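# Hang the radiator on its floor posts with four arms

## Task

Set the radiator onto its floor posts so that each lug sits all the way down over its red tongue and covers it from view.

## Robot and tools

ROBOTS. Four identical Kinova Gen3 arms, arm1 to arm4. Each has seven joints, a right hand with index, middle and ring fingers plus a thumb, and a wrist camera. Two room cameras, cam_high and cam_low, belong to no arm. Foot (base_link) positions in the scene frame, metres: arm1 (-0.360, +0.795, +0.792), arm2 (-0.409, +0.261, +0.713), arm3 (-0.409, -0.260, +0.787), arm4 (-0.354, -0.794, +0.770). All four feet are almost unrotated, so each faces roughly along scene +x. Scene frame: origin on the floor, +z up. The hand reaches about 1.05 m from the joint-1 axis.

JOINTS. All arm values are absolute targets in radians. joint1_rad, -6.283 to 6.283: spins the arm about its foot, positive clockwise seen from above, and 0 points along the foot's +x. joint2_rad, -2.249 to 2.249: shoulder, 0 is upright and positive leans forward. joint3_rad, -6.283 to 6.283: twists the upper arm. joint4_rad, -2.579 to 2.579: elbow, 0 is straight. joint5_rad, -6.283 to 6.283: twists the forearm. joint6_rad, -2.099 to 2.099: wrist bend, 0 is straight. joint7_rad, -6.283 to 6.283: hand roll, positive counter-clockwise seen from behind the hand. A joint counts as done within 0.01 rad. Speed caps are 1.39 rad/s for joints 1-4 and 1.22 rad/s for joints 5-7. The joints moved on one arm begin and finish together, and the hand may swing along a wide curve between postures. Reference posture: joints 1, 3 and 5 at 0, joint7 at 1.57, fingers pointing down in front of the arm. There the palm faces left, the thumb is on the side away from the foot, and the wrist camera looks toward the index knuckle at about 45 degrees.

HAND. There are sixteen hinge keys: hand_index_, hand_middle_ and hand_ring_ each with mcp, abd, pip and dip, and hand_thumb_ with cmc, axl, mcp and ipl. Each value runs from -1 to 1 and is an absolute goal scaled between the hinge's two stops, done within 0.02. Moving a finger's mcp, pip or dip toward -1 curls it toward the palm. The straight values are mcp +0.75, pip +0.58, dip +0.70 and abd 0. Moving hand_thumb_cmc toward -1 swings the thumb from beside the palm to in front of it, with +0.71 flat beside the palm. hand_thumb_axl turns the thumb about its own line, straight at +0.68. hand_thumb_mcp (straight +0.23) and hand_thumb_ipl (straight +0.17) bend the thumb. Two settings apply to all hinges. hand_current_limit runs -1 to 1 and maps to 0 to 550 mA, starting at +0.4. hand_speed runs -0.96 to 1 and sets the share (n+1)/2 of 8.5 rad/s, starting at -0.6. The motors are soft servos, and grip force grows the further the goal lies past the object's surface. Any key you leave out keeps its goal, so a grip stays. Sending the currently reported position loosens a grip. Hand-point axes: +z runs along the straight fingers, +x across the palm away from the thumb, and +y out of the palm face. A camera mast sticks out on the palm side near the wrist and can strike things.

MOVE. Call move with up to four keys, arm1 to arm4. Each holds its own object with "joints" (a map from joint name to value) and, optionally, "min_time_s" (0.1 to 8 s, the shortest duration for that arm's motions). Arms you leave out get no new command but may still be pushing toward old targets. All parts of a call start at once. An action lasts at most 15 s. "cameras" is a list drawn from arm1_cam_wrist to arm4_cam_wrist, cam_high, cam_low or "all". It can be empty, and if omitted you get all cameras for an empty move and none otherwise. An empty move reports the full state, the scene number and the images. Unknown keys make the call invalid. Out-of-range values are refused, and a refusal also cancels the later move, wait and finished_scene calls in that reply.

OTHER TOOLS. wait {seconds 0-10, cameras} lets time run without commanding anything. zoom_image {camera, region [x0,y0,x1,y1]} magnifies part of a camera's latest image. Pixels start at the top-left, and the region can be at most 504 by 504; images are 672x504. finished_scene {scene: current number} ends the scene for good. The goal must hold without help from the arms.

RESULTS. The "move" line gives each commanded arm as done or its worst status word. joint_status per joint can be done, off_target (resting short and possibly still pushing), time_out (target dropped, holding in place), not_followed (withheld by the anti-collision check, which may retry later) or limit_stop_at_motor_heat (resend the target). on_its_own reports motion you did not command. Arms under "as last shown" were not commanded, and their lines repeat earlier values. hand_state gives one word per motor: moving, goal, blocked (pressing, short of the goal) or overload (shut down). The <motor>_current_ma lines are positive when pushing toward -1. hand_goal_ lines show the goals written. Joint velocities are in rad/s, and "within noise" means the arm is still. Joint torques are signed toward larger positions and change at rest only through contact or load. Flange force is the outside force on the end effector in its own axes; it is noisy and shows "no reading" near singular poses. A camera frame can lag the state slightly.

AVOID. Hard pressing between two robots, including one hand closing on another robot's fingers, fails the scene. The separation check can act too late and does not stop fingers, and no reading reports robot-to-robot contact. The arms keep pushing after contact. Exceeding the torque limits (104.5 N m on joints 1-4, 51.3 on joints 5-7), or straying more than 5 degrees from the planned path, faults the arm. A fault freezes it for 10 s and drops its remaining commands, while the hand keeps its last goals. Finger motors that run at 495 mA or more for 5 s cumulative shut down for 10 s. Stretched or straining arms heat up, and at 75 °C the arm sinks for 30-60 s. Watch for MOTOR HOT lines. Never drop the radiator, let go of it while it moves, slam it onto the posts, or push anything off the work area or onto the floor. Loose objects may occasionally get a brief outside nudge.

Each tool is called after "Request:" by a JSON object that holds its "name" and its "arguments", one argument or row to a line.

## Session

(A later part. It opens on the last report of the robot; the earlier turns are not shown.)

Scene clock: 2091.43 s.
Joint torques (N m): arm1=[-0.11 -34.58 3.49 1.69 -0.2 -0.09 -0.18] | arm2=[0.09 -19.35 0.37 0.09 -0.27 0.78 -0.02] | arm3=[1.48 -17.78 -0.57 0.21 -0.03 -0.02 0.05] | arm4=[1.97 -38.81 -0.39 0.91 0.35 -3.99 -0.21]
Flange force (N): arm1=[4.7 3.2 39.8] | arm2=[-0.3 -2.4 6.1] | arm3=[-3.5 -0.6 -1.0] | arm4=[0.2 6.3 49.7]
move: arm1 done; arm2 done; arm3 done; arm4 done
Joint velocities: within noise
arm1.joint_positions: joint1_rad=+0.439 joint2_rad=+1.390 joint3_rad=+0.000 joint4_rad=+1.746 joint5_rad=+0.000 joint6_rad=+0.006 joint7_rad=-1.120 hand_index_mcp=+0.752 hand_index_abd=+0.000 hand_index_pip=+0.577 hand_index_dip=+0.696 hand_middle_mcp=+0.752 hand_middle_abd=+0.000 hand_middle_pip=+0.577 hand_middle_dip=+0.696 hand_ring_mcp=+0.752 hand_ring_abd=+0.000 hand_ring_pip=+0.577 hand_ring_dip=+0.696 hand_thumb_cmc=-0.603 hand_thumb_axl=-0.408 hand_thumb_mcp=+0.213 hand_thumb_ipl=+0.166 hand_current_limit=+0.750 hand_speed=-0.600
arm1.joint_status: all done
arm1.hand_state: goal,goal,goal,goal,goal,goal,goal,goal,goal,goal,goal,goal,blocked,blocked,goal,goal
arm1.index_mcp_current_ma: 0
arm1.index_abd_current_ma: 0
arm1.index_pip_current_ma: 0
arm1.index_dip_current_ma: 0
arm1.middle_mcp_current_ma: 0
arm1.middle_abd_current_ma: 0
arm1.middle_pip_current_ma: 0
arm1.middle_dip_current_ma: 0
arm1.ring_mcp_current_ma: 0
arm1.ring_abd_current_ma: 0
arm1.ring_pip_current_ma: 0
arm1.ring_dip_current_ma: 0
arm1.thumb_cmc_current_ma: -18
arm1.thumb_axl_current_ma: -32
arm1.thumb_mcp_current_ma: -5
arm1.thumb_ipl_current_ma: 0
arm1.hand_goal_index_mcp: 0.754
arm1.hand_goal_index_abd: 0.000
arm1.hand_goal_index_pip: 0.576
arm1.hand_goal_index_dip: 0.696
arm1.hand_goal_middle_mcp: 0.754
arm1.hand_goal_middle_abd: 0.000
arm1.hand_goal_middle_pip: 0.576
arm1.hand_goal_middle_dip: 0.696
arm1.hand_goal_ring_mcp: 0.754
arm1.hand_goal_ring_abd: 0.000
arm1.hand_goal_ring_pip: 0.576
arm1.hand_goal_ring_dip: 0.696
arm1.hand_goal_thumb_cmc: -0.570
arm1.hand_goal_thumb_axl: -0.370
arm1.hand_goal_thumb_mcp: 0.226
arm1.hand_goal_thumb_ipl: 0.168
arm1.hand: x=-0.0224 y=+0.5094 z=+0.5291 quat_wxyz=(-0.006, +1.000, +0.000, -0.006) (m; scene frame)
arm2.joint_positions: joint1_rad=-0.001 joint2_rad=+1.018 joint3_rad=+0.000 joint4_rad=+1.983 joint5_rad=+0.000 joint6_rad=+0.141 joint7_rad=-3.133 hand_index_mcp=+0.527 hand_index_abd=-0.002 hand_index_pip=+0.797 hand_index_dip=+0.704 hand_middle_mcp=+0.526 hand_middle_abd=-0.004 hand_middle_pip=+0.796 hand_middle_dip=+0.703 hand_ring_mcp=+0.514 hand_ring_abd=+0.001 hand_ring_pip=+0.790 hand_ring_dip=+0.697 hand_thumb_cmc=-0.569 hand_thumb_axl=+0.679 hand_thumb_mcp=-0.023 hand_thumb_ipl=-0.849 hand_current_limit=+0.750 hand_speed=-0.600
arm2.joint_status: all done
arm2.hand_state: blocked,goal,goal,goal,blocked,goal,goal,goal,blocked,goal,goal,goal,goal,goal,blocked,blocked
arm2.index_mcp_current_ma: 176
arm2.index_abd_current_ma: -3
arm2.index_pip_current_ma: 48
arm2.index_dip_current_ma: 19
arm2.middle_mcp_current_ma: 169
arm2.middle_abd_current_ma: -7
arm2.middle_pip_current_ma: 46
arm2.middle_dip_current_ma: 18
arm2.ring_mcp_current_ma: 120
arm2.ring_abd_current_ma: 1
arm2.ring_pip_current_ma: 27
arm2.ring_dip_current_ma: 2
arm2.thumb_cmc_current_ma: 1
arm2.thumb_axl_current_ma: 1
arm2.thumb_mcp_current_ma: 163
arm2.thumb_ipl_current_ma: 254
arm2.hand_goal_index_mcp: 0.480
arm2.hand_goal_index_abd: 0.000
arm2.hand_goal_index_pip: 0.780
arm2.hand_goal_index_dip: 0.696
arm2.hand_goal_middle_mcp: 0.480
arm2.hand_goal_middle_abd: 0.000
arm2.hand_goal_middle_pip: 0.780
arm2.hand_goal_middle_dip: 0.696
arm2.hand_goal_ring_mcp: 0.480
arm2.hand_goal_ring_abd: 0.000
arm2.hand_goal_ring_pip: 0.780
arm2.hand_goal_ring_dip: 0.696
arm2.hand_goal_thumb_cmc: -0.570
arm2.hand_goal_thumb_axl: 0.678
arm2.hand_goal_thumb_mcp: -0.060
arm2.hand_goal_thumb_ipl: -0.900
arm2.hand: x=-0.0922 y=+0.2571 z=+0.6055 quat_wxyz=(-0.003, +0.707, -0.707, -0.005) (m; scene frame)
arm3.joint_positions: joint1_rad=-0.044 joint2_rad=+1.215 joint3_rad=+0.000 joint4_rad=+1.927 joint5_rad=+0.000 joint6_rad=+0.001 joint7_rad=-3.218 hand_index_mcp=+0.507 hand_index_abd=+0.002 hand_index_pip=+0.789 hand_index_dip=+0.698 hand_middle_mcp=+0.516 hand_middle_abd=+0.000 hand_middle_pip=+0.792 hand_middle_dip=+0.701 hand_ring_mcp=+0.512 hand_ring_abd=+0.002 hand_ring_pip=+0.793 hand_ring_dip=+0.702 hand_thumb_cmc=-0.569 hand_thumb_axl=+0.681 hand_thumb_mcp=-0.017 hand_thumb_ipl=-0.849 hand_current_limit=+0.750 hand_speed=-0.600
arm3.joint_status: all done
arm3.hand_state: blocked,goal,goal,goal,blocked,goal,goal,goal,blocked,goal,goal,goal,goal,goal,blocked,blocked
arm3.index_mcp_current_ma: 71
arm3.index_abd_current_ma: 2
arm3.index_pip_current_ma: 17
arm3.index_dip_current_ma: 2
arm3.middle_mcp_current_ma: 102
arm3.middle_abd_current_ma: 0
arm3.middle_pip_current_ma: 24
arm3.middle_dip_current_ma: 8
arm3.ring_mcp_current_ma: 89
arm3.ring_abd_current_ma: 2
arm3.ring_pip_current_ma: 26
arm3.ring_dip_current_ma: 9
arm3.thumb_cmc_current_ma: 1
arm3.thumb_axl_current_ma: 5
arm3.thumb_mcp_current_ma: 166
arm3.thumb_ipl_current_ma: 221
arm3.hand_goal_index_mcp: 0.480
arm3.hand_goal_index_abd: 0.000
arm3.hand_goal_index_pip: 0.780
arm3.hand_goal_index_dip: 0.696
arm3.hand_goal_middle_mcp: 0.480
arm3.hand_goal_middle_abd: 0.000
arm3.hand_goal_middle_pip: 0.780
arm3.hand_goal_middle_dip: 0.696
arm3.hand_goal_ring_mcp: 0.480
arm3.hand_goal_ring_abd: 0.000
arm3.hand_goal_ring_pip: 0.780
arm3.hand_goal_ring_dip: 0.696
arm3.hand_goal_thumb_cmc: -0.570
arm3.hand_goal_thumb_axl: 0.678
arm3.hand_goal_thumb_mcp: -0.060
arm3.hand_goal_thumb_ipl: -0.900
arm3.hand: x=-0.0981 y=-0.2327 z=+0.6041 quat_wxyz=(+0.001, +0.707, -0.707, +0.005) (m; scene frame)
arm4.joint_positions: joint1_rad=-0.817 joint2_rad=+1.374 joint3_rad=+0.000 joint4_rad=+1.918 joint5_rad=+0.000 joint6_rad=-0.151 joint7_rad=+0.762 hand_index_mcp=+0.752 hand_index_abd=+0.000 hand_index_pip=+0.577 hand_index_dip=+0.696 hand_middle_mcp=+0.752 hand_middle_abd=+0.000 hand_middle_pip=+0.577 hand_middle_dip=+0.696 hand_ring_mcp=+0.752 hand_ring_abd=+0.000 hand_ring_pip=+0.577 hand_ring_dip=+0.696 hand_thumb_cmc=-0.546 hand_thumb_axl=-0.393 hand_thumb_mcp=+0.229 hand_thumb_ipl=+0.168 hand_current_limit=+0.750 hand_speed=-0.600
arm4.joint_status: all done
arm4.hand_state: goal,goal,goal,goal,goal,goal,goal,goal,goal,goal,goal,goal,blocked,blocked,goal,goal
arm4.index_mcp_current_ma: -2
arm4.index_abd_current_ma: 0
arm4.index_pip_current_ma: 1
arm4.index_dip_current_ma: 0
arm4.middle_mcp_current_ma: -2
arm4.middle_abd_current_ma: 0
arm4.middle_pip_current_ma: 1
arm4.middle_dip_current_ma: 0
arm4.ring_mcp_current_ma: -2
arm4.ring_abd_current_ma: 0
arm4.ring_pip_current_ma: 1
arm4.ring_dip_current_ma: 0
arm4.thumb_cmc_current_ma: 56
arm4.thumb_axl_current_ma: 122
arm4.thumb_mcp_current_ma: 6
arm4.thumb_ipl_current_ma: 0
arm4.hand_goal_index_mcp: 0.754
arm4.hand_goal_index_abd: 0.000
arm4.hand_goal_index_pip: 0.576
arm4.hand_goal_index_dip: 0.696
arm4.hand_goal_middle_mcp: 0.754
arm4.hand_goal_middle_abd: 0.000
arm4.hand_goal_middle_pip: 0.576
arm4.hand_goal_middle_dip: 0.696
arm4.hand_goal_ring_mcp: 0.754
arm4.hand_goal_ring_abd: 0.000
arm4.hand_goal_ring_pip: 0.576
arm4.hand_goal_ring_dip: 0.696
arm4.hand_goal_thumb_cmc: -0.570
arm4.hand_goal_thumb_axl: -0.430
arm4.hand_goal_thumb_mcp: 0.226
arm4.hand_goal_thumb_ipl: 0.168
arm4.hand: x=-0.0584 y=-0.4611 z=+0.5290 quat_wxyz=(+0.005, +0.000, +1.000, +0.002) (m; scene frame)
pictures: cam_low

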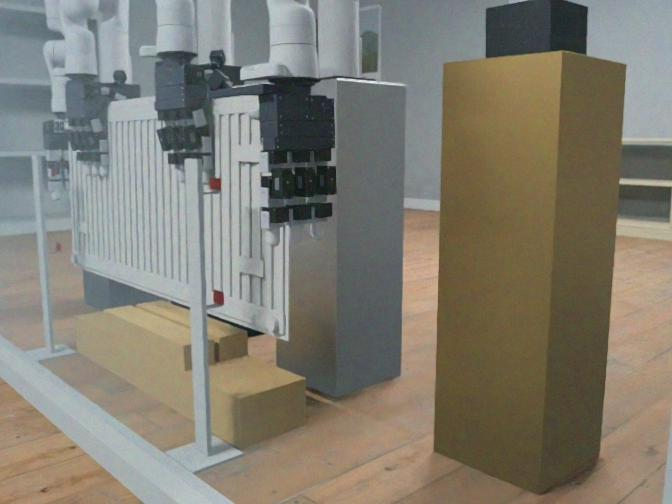

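Request:
{"name": "move", "arguments": {
  "arm1": {"joints":{"joint1_rad":0.4206,"joint2_rad":1.3925,"joint4_rad":1.6440,"joint6_rad":0.1051,"joint7_rad":-1.1382},"min_time_s":3},
  "arm4": {"joints":{"joint1_rad":-0.7446,"joint2_rad":1.3687,"joint4_rad":1.8578,"joint6_rad":-0.0849,"joint7_rad":0.8342},"min_time_s":3},
  "arm2": {"joints":{"joint1_rad":0.0132,"joint2_rad":1.0328,"joint4_rad":1.8733,"joint6_rad":0.2355,"joint7_rad":-3.1184},"min_time_s":3},
  "arm3": {"joints":{"joint1_rad":-0.0232,"joint2_rad":1.2192,"joint4_rad":1.8219,"joint6_rad":0.1005,"joint7_rad":-3.1968},"min_time_s":3}
}}

Request:
{"name": "move", "arguments": {
  "arm1": {"joints":{"joint1_rad":0.4055,"joint2_rad":1.4030,"joint4_rad":1.5343,"joint6_rad":0.2043,"joint7_rad":-1.1533},"min_time_s":3},
  "arm4": {"joints":{"joint1_rad":-0.6796,"joint2_rad":1.3668,"joint4_rad":1.7902,"joint6_rad":-0.0153,"joint7_rad":0.8992},"min_time_s":3},
  "arm2": {"joints":{"joint1_rad":0.0259,"joint2_rad":1.0547,"joint4_rad":1.7591,"joint6_rad":0.3278,"joint7_rad":-3.1057},"min_time_s":3},
  "arm3": {"joints":{"joint1_rad":-0.0047,"joint2_rad":1.2314,"joint4_rad":1.7118,"joint6_rad":0.1984,"joint7_rad":-3.1783},"min_time_s":3},
  "cameras": ["cam_low","cam_high","arm1_cam_wrist","arm3_cam_wrist"]
}}

Request:
{"name": "zoom_image", "arguments": {
  "camera": "cam_low",
  "region": [150, 130, 270, 230]
}}

Request:
{"name": "zoom_image", "arguments": {
  "camera": "cam_low",
  "region": [170, 240, 260, 340]
}}

Request:
{"name": "zoom_image", "arguments": {
  "camera": "cam_low",
  "region": [30, 120, 110, 280]
}}

Request:
{"name": "zoom_image", "arguments": {
  "camera": "cam_high",
  "region": [395, 225, 445, 305]
}}

Request:
{"name": "zoom_image", "arguments": {
  "camera": "cam_high",
  "region": [265, 270, 315, 350]
}}

Scene clock: 2104.03 s.
Joint torques (N m): arm1=[-0.93 -36.27 2.6 -0.01 0.17 0.11 -0.21] | arm2=[0.3 -20.31 0.62 -0.71 -0.19 0.8 0.04] | arm3=[1.64 -19.12 -0.37 -0.97 0.02 -0.09 -0.02] | arm4=[2.28 -39.49 -0.29 0.04 0.24 -3.61 -0.24]
Flange force (N): arm1=[4.6 4.9 39.7] | arm2=[-0.9 -2.9 5.8] | arm3=[-3.7 0.2 -0.4] | arm4=[-0.7 7.5 49.1]
move: arm1 done; arm2 done; arm3 done; arm4 done
Joint velocities: within noise
arm1.joint_positions: joint1_rad=+0.421 joint2_rad=+1.393 joint3_rad=+0.000 joint4_rad=+1.644 joint5_rad=+0.000 joint6_rad=+0.105 joint7_rad=-1.138 hand_index_mcp=+0.752 hand_index_abd=+0.000 hand_index_pip=+0.577 hand_index_dip=+0.696 hand_middle_mcp=+0.752 hand_middle_abd=+0.000 hand_middle_pip=+0.577 hand_middle_dip=+0.696 hand_ring_mcp=+0.752 hand_ring_abd=+0.000 hand_ring_pip=+0.577 hand_ring_dip=+0.696 hand_thumb_cmc=-0.604 hand_thumb_axl=-0.408 hand_thumb_mcp=+0.213 hand_thumb_ipl=+0.165 hand_current_limit=+0.750 hand_speed=-0.600
arm1.joint_status: all done
arm1.hand_state: goal,goal,goal,goal,goal,goal,goal,goal,goal,goal,goal,goal,blocked,blocked,goal,goal
arm1.index_mcp_current_ma: 0
arm1.index_abd_current_ma: 0
arm1.index_pip_current_ma: 0
arm1.index_dip_current_ma: 0
arm1.middle_mcp_current_ma: 0
arm1.middle_abd_current_ma: 0
arm1.middle_pip_current_ma: 0
arm1.middle_dip_current_ma: 0
arm1.ring_mcp_current_ma: 0
arm1.ring_abd_current_ma: 0
arm1.ring_pip_current_ma: 0
arm1.ring_dip_current_ma: 0
arm1.thumb_cmc_current_ma: -18
arm1.thumb_axl_current_ma: -32
arm1.thumb_mcp_current_ma: -5
arm1.thumb_ipl_current_ma: 0
arm1.hand_goal_index_mcp: 0.754
arm1.hand_goal_index_abd: 0.000
arm1.hand_goal_index_pip: 0.576
arm1.hand_goal_index_dip: 0.696
arm1.hand_goal_middle_mcp: 0.754
arm1.hand_goal_middle_abd: 0.000
arm1.hand_goal_middle_pip: 0.576
arm1.hand_goal_middle_dip: 0.696
arm1.hand_goal_ring_mcp: 0.754
arm1.hand_goal_ring_abd: 0.000
arm1.hand_goal_ring_pip: 0.576
arm1.hand_goal_ring_dip: 0.696
arm1.hand_goal_thumb_cmc: -0.570
arm1.hand_goal_thumb_axl: -0.370
arm1.hand_goal_thumb_mcp: 0.226
arm1.hand_goal_thumb_ipl: 0.168
arm1.hand: x=+0.0097 y=+0.5029 z=+0.5292 quat_wxyz=(-0.006, +1.000, +0.000, -0.006) (m; scene frame)
arm2.joint_positions: joint1_rad=+0.013 joint2_rad=+1.033 joint3_rad=+0.000 joint4_rad=+1.873 joint5_rad=+0.000 joint6_rad=+0.236 joint7_rad=-3.118 hand_index_mcp=+0.527 hand_index_abd=-0.001 hand_index_pip=+0.798 hand_index_dip=+0.704 hand_middle_mcp=+0.526 hand_middle_abd=-0.003 hand_middle_pip=+0.797 hand_middle_dip=+0.704 hand_ring_mcp=+0.514 hand_ring_abd=+0.002 hand_ring_pip=+0.791 hand_ring_dip=+0.697 hand_thumb_cmc=-0.569 hand_thumb_axl=+0.680 hand_thumb_mcp=-0.023 hand_thumb_ipl=-0.849 hand_current_limit=+0.750 hand_speed=-0.600
arm2.joint_status: all done
arm2.hand_state: blocked,goal,goal,goal,blocked,goal,goal,goal,blocked,goal,goal,goal,goal,goal,blocked,blocked
arm2.index_mcp_current_ma: 174
arm2.index_abd_current_ma: -2
arm2.index_pip_current_ma: 50
arm2.index_dip_current_ma: 20
arm2.middle_mcp_current_ma: 168
arm2.middle_abd_current_ma: -5
arm2.middle_pip_current_ma: 48
arm2.middle_dip_current_ma: 19
arm2.ring_mcp_current_ma: 118
arm2.ring_abd_current_ma: 3
arm2.ring_pip_current_ma: 28
arm2.ring_dip_current_ma: 3
arm2.thumb_cmc_current_ma: 1
arm2.thumb_axl_current_ma: 4
arm2.thumb_mcp_current_ma: 163
arm2.thumb_ipl_current_ma: 254
arm2.hand_goal_index_mcp: 0.480
arm2.hand_goal_index_abd: 0.000
arm2.hand_goal_index_pip: 0.780
arm2.hand_goal_index_dip: 0.696
arm2.hand_goal_middle_mcp: 0.480
arm2.hand_goal_middle_abd: 0.000
arm2.hand_goal_middle_pip: 0.780
arm2.hand_goal_middle_dip: 0.696
arm2.hand_goal_ring_mcp: 0.480
arm2.hand_goal_ring_abd: 0.000
arm2.hand_goal_ring_pip: 0.780
arm2.hand_goal_ring_dip: 0.696
arm2.hand_goal_thumb_cmc: -0.570
arm2.hand_goal_thumb_axl: 0.678
arm2.hand_goal_thumb_mcp: -0.060
arm2.hand_goal_thumb_ipl: -0.900
arm2.hand: x=-0.0602 y=+0.2505 z=+0.6055 quat_wxyz=(-0.003, +0.707, -0.707, -0.005) (m; scene frame)
arm3.joint_positions: joint1_rad=-0.023 joint2_rad=+1.219 joint3_rad=+0.000 joint4_rad=+1.822 joint5_rad=+0.000 joint6_rad=+0.101 joint7_rad=-3.197 hand_index_mcp=+0.506 hand_index_abd=+0.002 hand_index_pip=+0.789 hand_index_dip=+0.698 hand_middle_mcp=+0.515 hand_middle_abd=+0.000 hand_middle_pip=+0.792 hand_middle_dip=+0.701 hand_ring_mcp=+0.511 hand_ring_abd=+0.002 hand_ring_pip=+0.793 hand_ring_dip=+0.702 hand_thumb_cmc=-0.569 hand_thumb_axl=+0.681 hand_thumb_mcp=-0.017 hand_thumb_ipl=-0.849 hand_current_limit=+0.750 hand_speed=-0.600
arm3.joint_status: all done
arm3.hand_state: blocked,goal,goal,goal,blocked,goal,goal,goal,blocked,goal,goal,goal,goal,goal,blocked,blocked
arm3.index_mcp_current_ma: 69
arm3.index_abd_current_ma: 1
arm3.index_pip_current_ma: 17
arm3.index_dip_current_ma: 2
arm3.middle_mcp_current_ma: 100
arm3.middle_abd_current_ma: 0
arm3.middle_pip_current_ma: 24
arm3.middle_dip_current_ma: 8
arm3.ring_mcp_current_ma: 87
arm3.ring_abd_current_ma: 2
arm3.ring_pip_current_ma: 26
arm3.ring_dip_current_ma: 9
arm3.thumb_cmc_current_ma: 1
arm3.thumb_axl_current_ma: 5
arm3.thumb_mcp_current_ma: 170
arm3.thumb_ipl_current_ma: 221
arm3.hand_goal_index_mcp: 0.480
arm3.hand_goal_index_abd: 0.000
arm3.hand_goal_index_pip: 0.780
arm3.hand_goal_index_dip: 0.696
arm3.hand_goal_middle_mcp: 0.480
arm3.hand_goal_middle_abd: 0.000
arm3.hand_goal_middle_pip: 0.780
arm3.hand_goal_middle_dip: 0.696
arm3.hand_goal_ring_mcp: 0.480
arm3.hand_goal_ring_abd: 0.000
arm3.hand_goal_ring_pip: 0.780
arm3.hand_goal_ring_dip: 0.696
arm3.hand_goal_thumb_cmc: -0.570
arm3.hand_goal_thumb_axl: 0.678
arm3.hand_goal_thumb_mcp: -0.060
arm3.hand_goal_thumb_ipl: -0.900
arm3.hand: x=-0.0660 y=-0.2392 z=+0.6041 quat_wxyz=(+0.001, +0.707, -0.707, +0.005) (m; scene frame)
arm4.joint_positions: joint1_rad=-0.745 joint2_rad=+1.369 joint3_rad=+0.000 joint4_rad=+1.858 joint5_rad=+0.000 joint6_rad=-0.085 joint7_rad=+0.834 hand_index_mcp=+0.752 hand_index_abd=+0.000 hand_index_pip=+0.577 hand_index_dip=+0.696 hand_middle_mcp=+0.752 hand_middle_abd=+0.000 hand_middle_pip=+0.577 hand_middle_dip=+0.696 hand_ring_mcp=+0.752 hand_ring_abd=+0.000 hand_ring_pip=+0.577 hand_ring_dip=+0.696 hand_thumb_cmc=-0.546 hand_thumb_axl=-0.393 hand_thumb_mcp=+0.230 hand_thumb_ipl=+0.169 hand_current_limit=+0.750 hand_speed=-0.600
arm4.joint_status: all done
arm4.hand_state: goal,goal,goal,goal,goal,goal,goal,goal,goal,goal,goal,goal,blocked,blocked,goal,goal
arm4.index_mcp_current_ma: -2
arm4.index_abd_current_ma: 0
arm4.index_pip_current_ma: 1
arm4.index_dip_current_ma: 0
arm4.middle_mcp_current_ma: -2
arm4.middle_abd_current_ma: 0
arm4.middle_pip_current_ma: 1
arm4.middle_dip_current_ma: 0
arm4.ring_mcp_current_ma: -2
arm4.ring_abd_current_ma: 0
arm4.ring_pip_current_ma: 1
arm4.ring_dip_current_ma: 0
arm4.thumb_cmc_current_ma: 56
arm4.thumb_axl_current_ma: 122
arm4.thumb_mcp_current_ma: 6
arm4.thumb_ipl_current_ma: 1
arm4.hand_goal_index_mcp: 0.754
arm4.hand_goal_index_abd: 0.000
arm4.hand_goal_index_pip: 0.576
arm4.hand_goal_index_dip: 0.696
arm4.hand_goal_middle_mcp: 0.754
arm4.hand_goal_middle_abd: 0.000
arm4.hand_goal_middle_pip: 0.576
arm4.hand_goal_middle_dip: 0.696
arm4.hand_goal_ring_mcp: 0.754
arm4.hand_goal_ring_abd: 0.000
arm4.hand_goal_ring_pip: 0.576
arm4.hand_goal_ring_dip: 0.696
arm4.hand_goal_thumb_cmc: -0.570
arm4.hand_goal_thumb_axl: -0.430
arm4.hand_goal_thumb_mcp: 0.226
arm4.hand_goal_thumb_ipl: 0.168
arm4.hand: x=-0.0264 y=-0.4678 z=+0.5290 quat_wxyz=(+0.005, +0.000, +1.000, +0.002) (m; scene frame)
pictures: none

Scene clock: 2107.33 s.
Joint torques (N m): arm1=[-1.02 -38.02 2.64 -2.03 0.51 0.18 -0.25] | arm2=[0.3 -21.73 0.76 -1.53 -0.19 0.75 -0.01] | arm3=[1.8 -20.2 -0.26 -1.9 0.03 -0.1 0.07] | arm4=[2.16 -40.75 -0.66 -1.43 0.11 -3.48 -0.2]
Flange force (N): arm1=[4.5 4.7 39.0] | arm2=[-0.6 -3.6 6.4] | arm3=[-4.1 0.4 -0.1] | arm4=[-1.5 7.2 48.6]
move: arm1 done; arm2 done; arm3 done; arm4 done
Joint velocities: within noise
arm1.joint_positions: joint1_rad=+0.406 joint2_rad=+1.403 joint3_rad=+0.000 joint4_rad=+1.534 joint5_rad=+0.000 joint6_rad=+0.204 joint7_rad=-1.153 hand_index_mcp=+0.752 hand_index_abd=+0.000 hand_index_pip=+0.577 hand_index_dip=+0.696 hand_middle_mcp=+0.752 hand_middle_abd=+0.000 hand_middle_pip=+0.577 hand_middle_dip=+0.696 hand_ring_mcp=+0.752 hand_ring_abd=+0.000 hand_ring_pip=+0.577 hand_ring_dip=+0.696 hand_thumb_cmc=-0.604 hand_thumb_axl=-0.408 hand_thumb_mcp=+0.213 hand_thumb_ipl=+0.165 hand_current_limit=+0.750 hand_speed=-0.600
arm1.joint_status: all done
arm1.hand_state: goal,goal,goal,goal,goal,goal,goal,goal,goal,goal,goal,goal,blocked,blocked,goal,goal
arm1.index_mcp_current_ma: 0
arm1.index_abd_current_ma: 0
arm1.index_pip_current_ma: 0
arm1.index_dip_current_ma: 0
arm1.middle_mcp_current_ma: 0
arm1.middle_abd_current_ma: 0
arm1.middle_pip_current_ma: 0
arm1.middle_dip_current_ma: 0
arm1.ring_mcp_current_ma: 0
arm1.ring_abd_current_ma: 0
arm1.ring_pip_current_ma: 0
arm1.ring_dip_current_ma: 0
arm1.thumb_cmc_current_ma: -19
arm1.thumb_axl_current_ma: -32
arm1.thumb_mcp_current_ma: -5
arm1.thumb_ipl_current_ma: 0
arm1.hand_goal_index_mcp: 0.754
arm1.hand_goal_index_abd: 0.000
arm1.hand_goal_index_pip: 0.576
arm1.hand_goal_index_dip: 0.696
arm1.hand_goal_middle_mcp: 0.754
arm1.hand_goal_middle_abd: 0.000
arm1.hand_goal_middle_pip: 0.576
arm1.hand_goal_middle_dip: 0.696
arm1.hand_goal_ring_mcp: 0.754
arm1.hand_goal_ring_abd: 0.000
arm1.hand_goal_ring_pip: 0.576
arm1.hand_goal_ring_dip: 0.696
arm1.hand_goal_thumb_cmc: -0.570
arm1.hand_goal_thumb_axl: -0.370
arm1.hand_goal_thumb_mcp: 0.226
arm1.hand_goal_thumb_ipl: 0.168
arm1.hand: x=+0.0417 y=+0.4961 z=+0.5292 quat_wxyz=(-0.006, +1.000, +0.000, -0.006) (m; scene frame)
arm2.joint_positions: joint1_rad=+0.026 joint2_rad=+1.055 joint3_rad=+0.000 joint4_rad=+1.759 joint5_rad=+0.000 joint6_rad=+0.328 joint7_rad=-3.106 hand_index_mcp=+0.527 hand_index_abd=-0.001 hand_index_pip=+0.798 hand_index_dip=+0.704 hand_middle_mcp=+0.526 hand_middle_abd=-0.003 hand_middle_pip=+0.797 hand_middle_dip=+0.704 hand_ring_mcp=+0.514 hand_ring_abd=+0.002 hand_ring_pip=+0.791 hand_ring_dip=+0.697 hand_thumb_cmc=-0.569 hand_thumb_axl=+0.680 hand_thumb_mcp=-0.023 hand_thumb_ipl=-0.849 hand_current_limit=+0.750 hand_speed=-0.600
arm2.joint_status: all done
arm2.hand_state: blocked,goal,goal,goal,blocked,goal,goal,goal,blocked,goal,goal,goal,goal,goal,blocked,blocked
arm2.index_mcp_current_ma: 174
arm2.index_abd_current_ma: -1
arm2.index_pip_current_ma: 50
arm2.index_dip_current_ma: 20
arm2.middle_mcp_current_ma: 168
arm2.middle_abd_current_ma: -4
arm2.middle_pip_current_ma: 48
arm2.middle_dip_current_ma: 19
arm2.ring_mcp_current_ma: 118
arm2.ring_abd_current_ma: 3
arm2.ring_pip_current_ma: 28
arm2.ring_dip_current_ma: 3
arm2.thumb_cmc_current_ma: 1
arm2.thumb_axl_current_ma: 5
arm2.thumb_mcp_current_ma: 163
arm2.thumb_ipl_current_ma: 254
arm2.hand_goal_index_mcp: 0.480
arm2.hand_goal_index_abd: 0.000
arm2.hand_goal_index_pip: 0.780
arm2.hand_goal_index_dip: 0.696
arm2.hand_goal_middle_mcp: 0.480
arm2.hand_goal_middle_abd: 0.000
arm2.hand_goal_middle_pip: 0.780
arm2.hand_goal_middle_dip: 0.696
arm2.hand_goal_ring_mcp: 0.480
arm2.hand_goal_ring_abd: 0.000
arm2.hand_goal_ring_pip: 0.780
arm2.hand_goal_ring_dip: 0.696
arm2.hand_goal_thumb_cmc: -0.570
arm2.hand_goal_thumb_axl: 0.678
arm2.hand_goal_thumb_mcp: -0.060
arm2.hand_goal_thumb_ipl: -0.900
arm2.hand: x=-0.0282 y=+0.2439 z=+0.6055 quat_wxyz=(-0.003, +0.707, -0.707, -0.005) (m; scene frame)
arm3.joint_positions: joint1_rad=-0.005 joint2_rad=+1.231 joint3_rad=+0.000 joint4_rad=+1.712 joint5_rad=+0.000 joint6_rad=+0.198 joint7_rad=-3.178 hand_index_mcp=+0.506 hand_index_abd=+0.002 hand_index_pip=+0.789 hand_index_dip=+0.698 hand_middle_mcp=+0.514 hand_middle_abd=+0.000 hand_middle_pip=+0.792 hand_middle_dip=+0.701 hand_ring_mcp=+0.511 hand_ring_abd=+0.002 hand_ring_pip=+0.793 hand_ring_dip=+0.702 hand_thumb_cmc=-0.569 hand_thumb_axl=+0.681 hand_thumb_mcp=-0.016 hand_thumb_ipl=-0.849 hand_current_limit=+0.750 hand_speed=-0.600
arm3.joint_status: all done
arm3.hand_state: blocked,goal,goal,goal,blocked,goal,goal,goal,blocked,goal,goal,goal,goal,goal,blocked,blocked
arm3.index_mcp_current_ma: 67
arm3.index_abd_current_ma: 1
arm3.index_pip_current_ma: 17
arm3.index_dip_current_ma: 2
arm3.middle_mcp_current_ma: 98
arm3.middle_abd_current_ma: 0
arm3.middle_pip_current_ma: 24
arm3.middle_dip_current_ma: 8
arm3.ring_mcp_current_ma: 85
arm3.ring_abd_current_ma: 2
arm3.ring_pip_current_ma: 26
arm3.ring_dip_current_ma: 9
arm3.thumb_cmc_current_ma: 1
arm3.thumb_axl_current_ma: 5
arm3.thumb_mcp_current_ma: 172
arm3.thumb_ipl_current_ma: 221
arm3.hand_goal_index_mcp: 0.480
arm3.hand_goal_index_abd: 0.000
arm3.hand_goal_index_pip: 0.780
arm3.hand_goal_index_dip: 0.696
arm3.hand_goal_middle_mcp: 0.480
arm3.hand_goal_middle_abd: 0.000
arm3.hand_goal_middle_pip: 0.780
arm3.hand_goal_middle_dip: 0.696
arm3.hand_goal_ring_mcp: 0.480
arm3.hand_goal_ring_abd: 0.000
arm3.hand_goal_ring_pip: 0.780
arm3.hand_goal_ring_dip: 0.696
arm3.hand_goal_thumb_cmc: -0.570
arm3.hand_goal_thumb_axl: 0.678
arm3.hand_goal_thumb_mcp: -0.060
arm3.hand_goal_thumb_ipl: -0.900
arm3.hand: x=-0.0340 y=-0.2459 z=+0.6041 quat_wxyz=(+0.001, +0.707, -0.707, +0.005) (m; scene frame)
arm4.joint_positions: joint1_rad=-0.680 joint2_rad=+1.367 joint3_rad=+0.000 joint4_rad=+1.790 joint5_rad=+0.000 joint6_rad=-0.015 joint7_rad=+0.899 hand_index_mcp=+0.752 hand_index_abd=+0.000 hand_index_pip=+0.577 hand_index_dip=+0.696 hand_middle_mcp=+0.752 hand_middle_abd=+0.000 hand_middle_pip=+0.577 hand_middle_dip=+0.696 hand_ring_mcp=+0.752 hand_ring_abd=+0.000 hand_ring_pip=+0.577 hand_ring_dip=+0.696 hand_thumb_cmc=-0.545 hand_thumb_axl=-0.393 hand_thumb_mcp=+0.231 hand_thumb_ipl=+0.169 hand_current_limit=+0.750 hand_speed=-0.600
arm4.joint_status: all done
arm4.hand_state: goal,goal,goal,goal,goal,goal,goal,goal,goal,goal,goal,goal,blocked,blocked,goal,goal
arm4.index_mcp_current_ma: -2
arm4.index_abd_current_ma: 0
arm4.index_pip_current_ma: 1
arm4.index_dip_current_ma: 0
arm4.middle_mcp_current_ma: -2
arm4.middle_abd_current_ma: 0
arm4.middle_pip_current_ma: 1
arm4.middle_dip_current_ma: 0
arm4.ring_mcp_current_ma: -2
arm4.ring_abd_current_ma: 0
arm4.ring_pip_current_ma: 1
arm4.ring_dip_current_ma: 0
arm4.thumb_cmc_current_ma: 57
arm4.thumb_axl_current_ma: 122
arm4.thumb_mcp_current_ma: 8
arm4.thumb_ipl_current_ma: 1
arm4.hand_goal_index_mcp: 0.754
arm4.hand_goal_index_abd: 0.000
arm4.hand_goal_index_pip: 0.576
arm4.hand_goal_index_dip: 0.696
arm4.hand_goal_middle_mcp: 0.754
arm4.hand_goal_middle_abd: 0.000
arm4.hand_goal_middle_pip: 0.576
arm4.hand_goal_middle_dip: 0.696
arm4.hand_goal_ring_mcp: 0.754
arm4.hand_goal_ring_abd: 0.000
arm4.hand_goal_ring_pip: 0.576
arm4.hand_goal_ring_dip: 0.696
arm4.hand_goal_thumb_cmc: -0.570
arm4.hand_goal_thumb_axl: -0.430
arm4.hand_goal_thumb_mcp: 0.226
arm4.hand_goal_thumb_ipl: 0.168
arm4.hand: x=+0.0056 y=-0.4745 z=+0.5290 quat_wxyz=(+0.005, +0.000, +1.000, +0.002) (m; scene frame)
pictures: arm1_cam_wrist, arm3_cam_wrist, cam_high, cam_low

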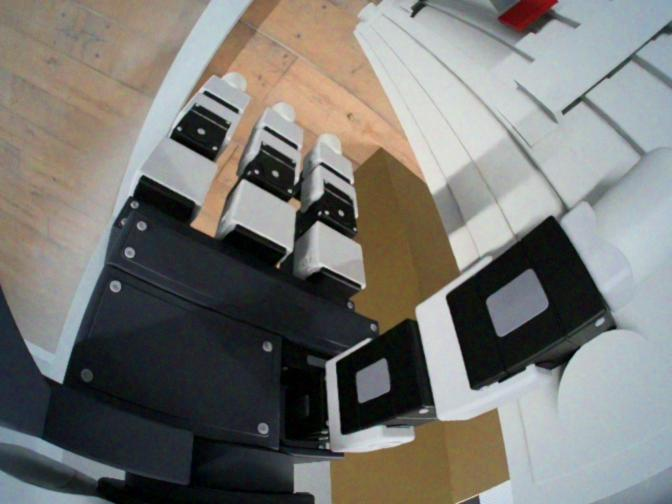

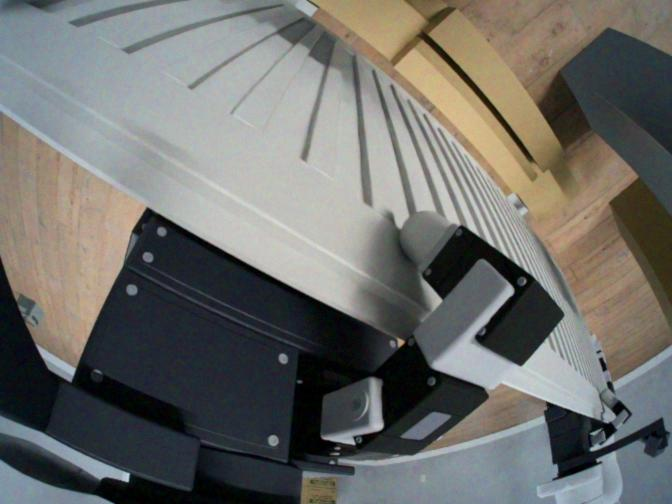

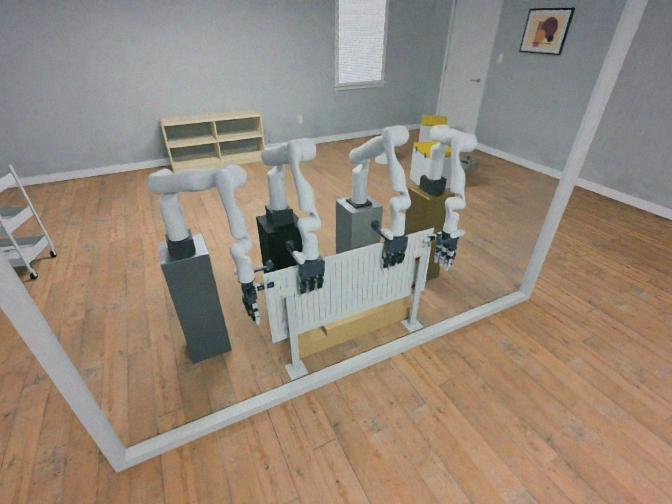

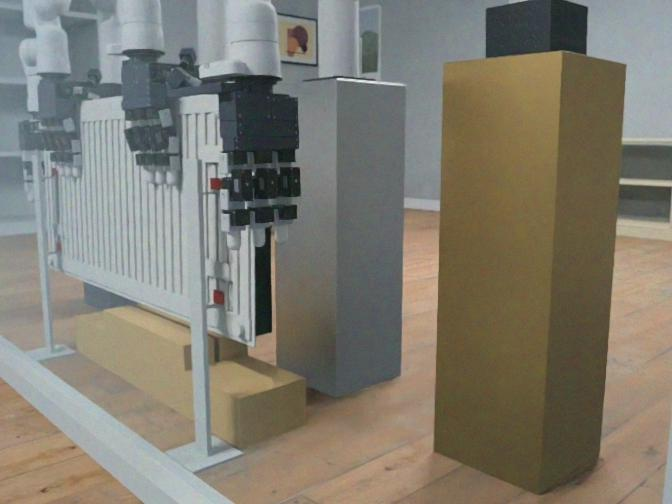

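Scaled by 4.200 from the camera's 672x504 image, which has a finer 960x720 frame.

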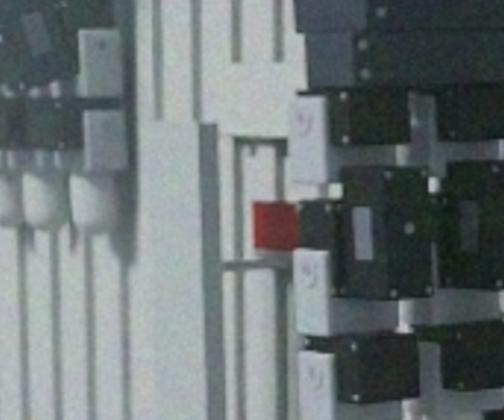

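Scaled by 5.040 from the camera's 672x504 image, which has a finer 960x720 frame.

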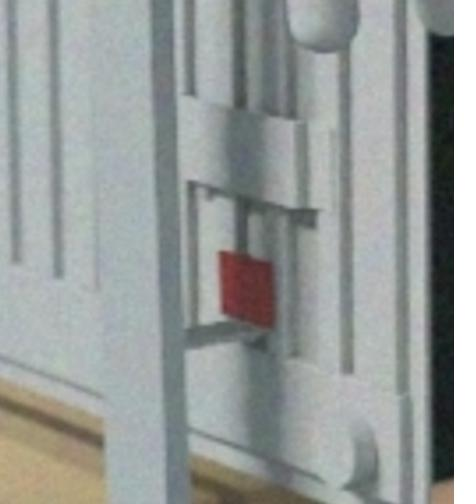

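Scaled by 3.150 from the camera's 672x504 image, which has a finer 960x720 frame.

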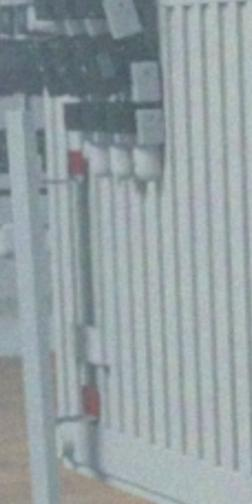

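Scaled by 6.300 from the camera's 672x504 image, which has a finer 960x720 frame.

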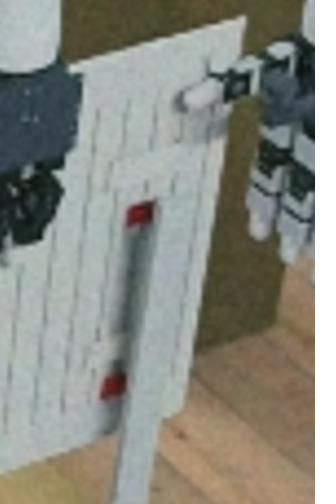

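Scaled by 6.300 from the camera's 672x504 image, which has a finer 960x720 frame.

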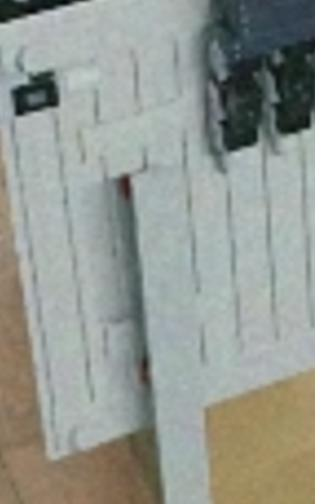

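Request:
{"name": "zoom_image", "arguments": {
  "camera": "cam_low",
  "region": [175, 150, 235, 220]
}}

Request:
{"name": "zoom_image", "arguments": {
  "camera": "cam_low",
  "region": [175, 270, 235, 340]
}}

Request:
{"name": "zoom_image", "arguments": {
  "camera": "cam_low",
  "region": [235, 200, 285, 360]
}}

Scaled by 7.200 from the camera's 672x504 image, which has a finer 960x720 frame.

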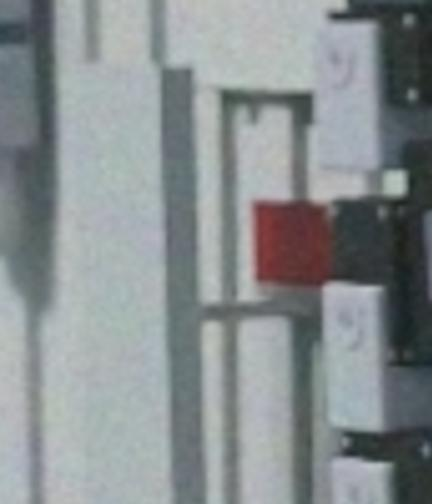

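Scaled by 7.200 from the camera's 672x504 image, which has a finer 960x720 frame.

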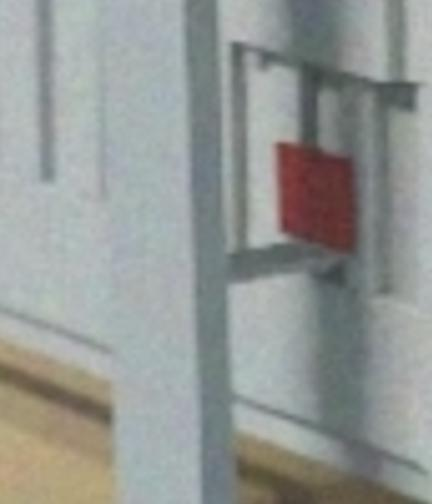

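Scaled by 3.150 from the camera's 672x504 image, which has a finer 960x720 frame.

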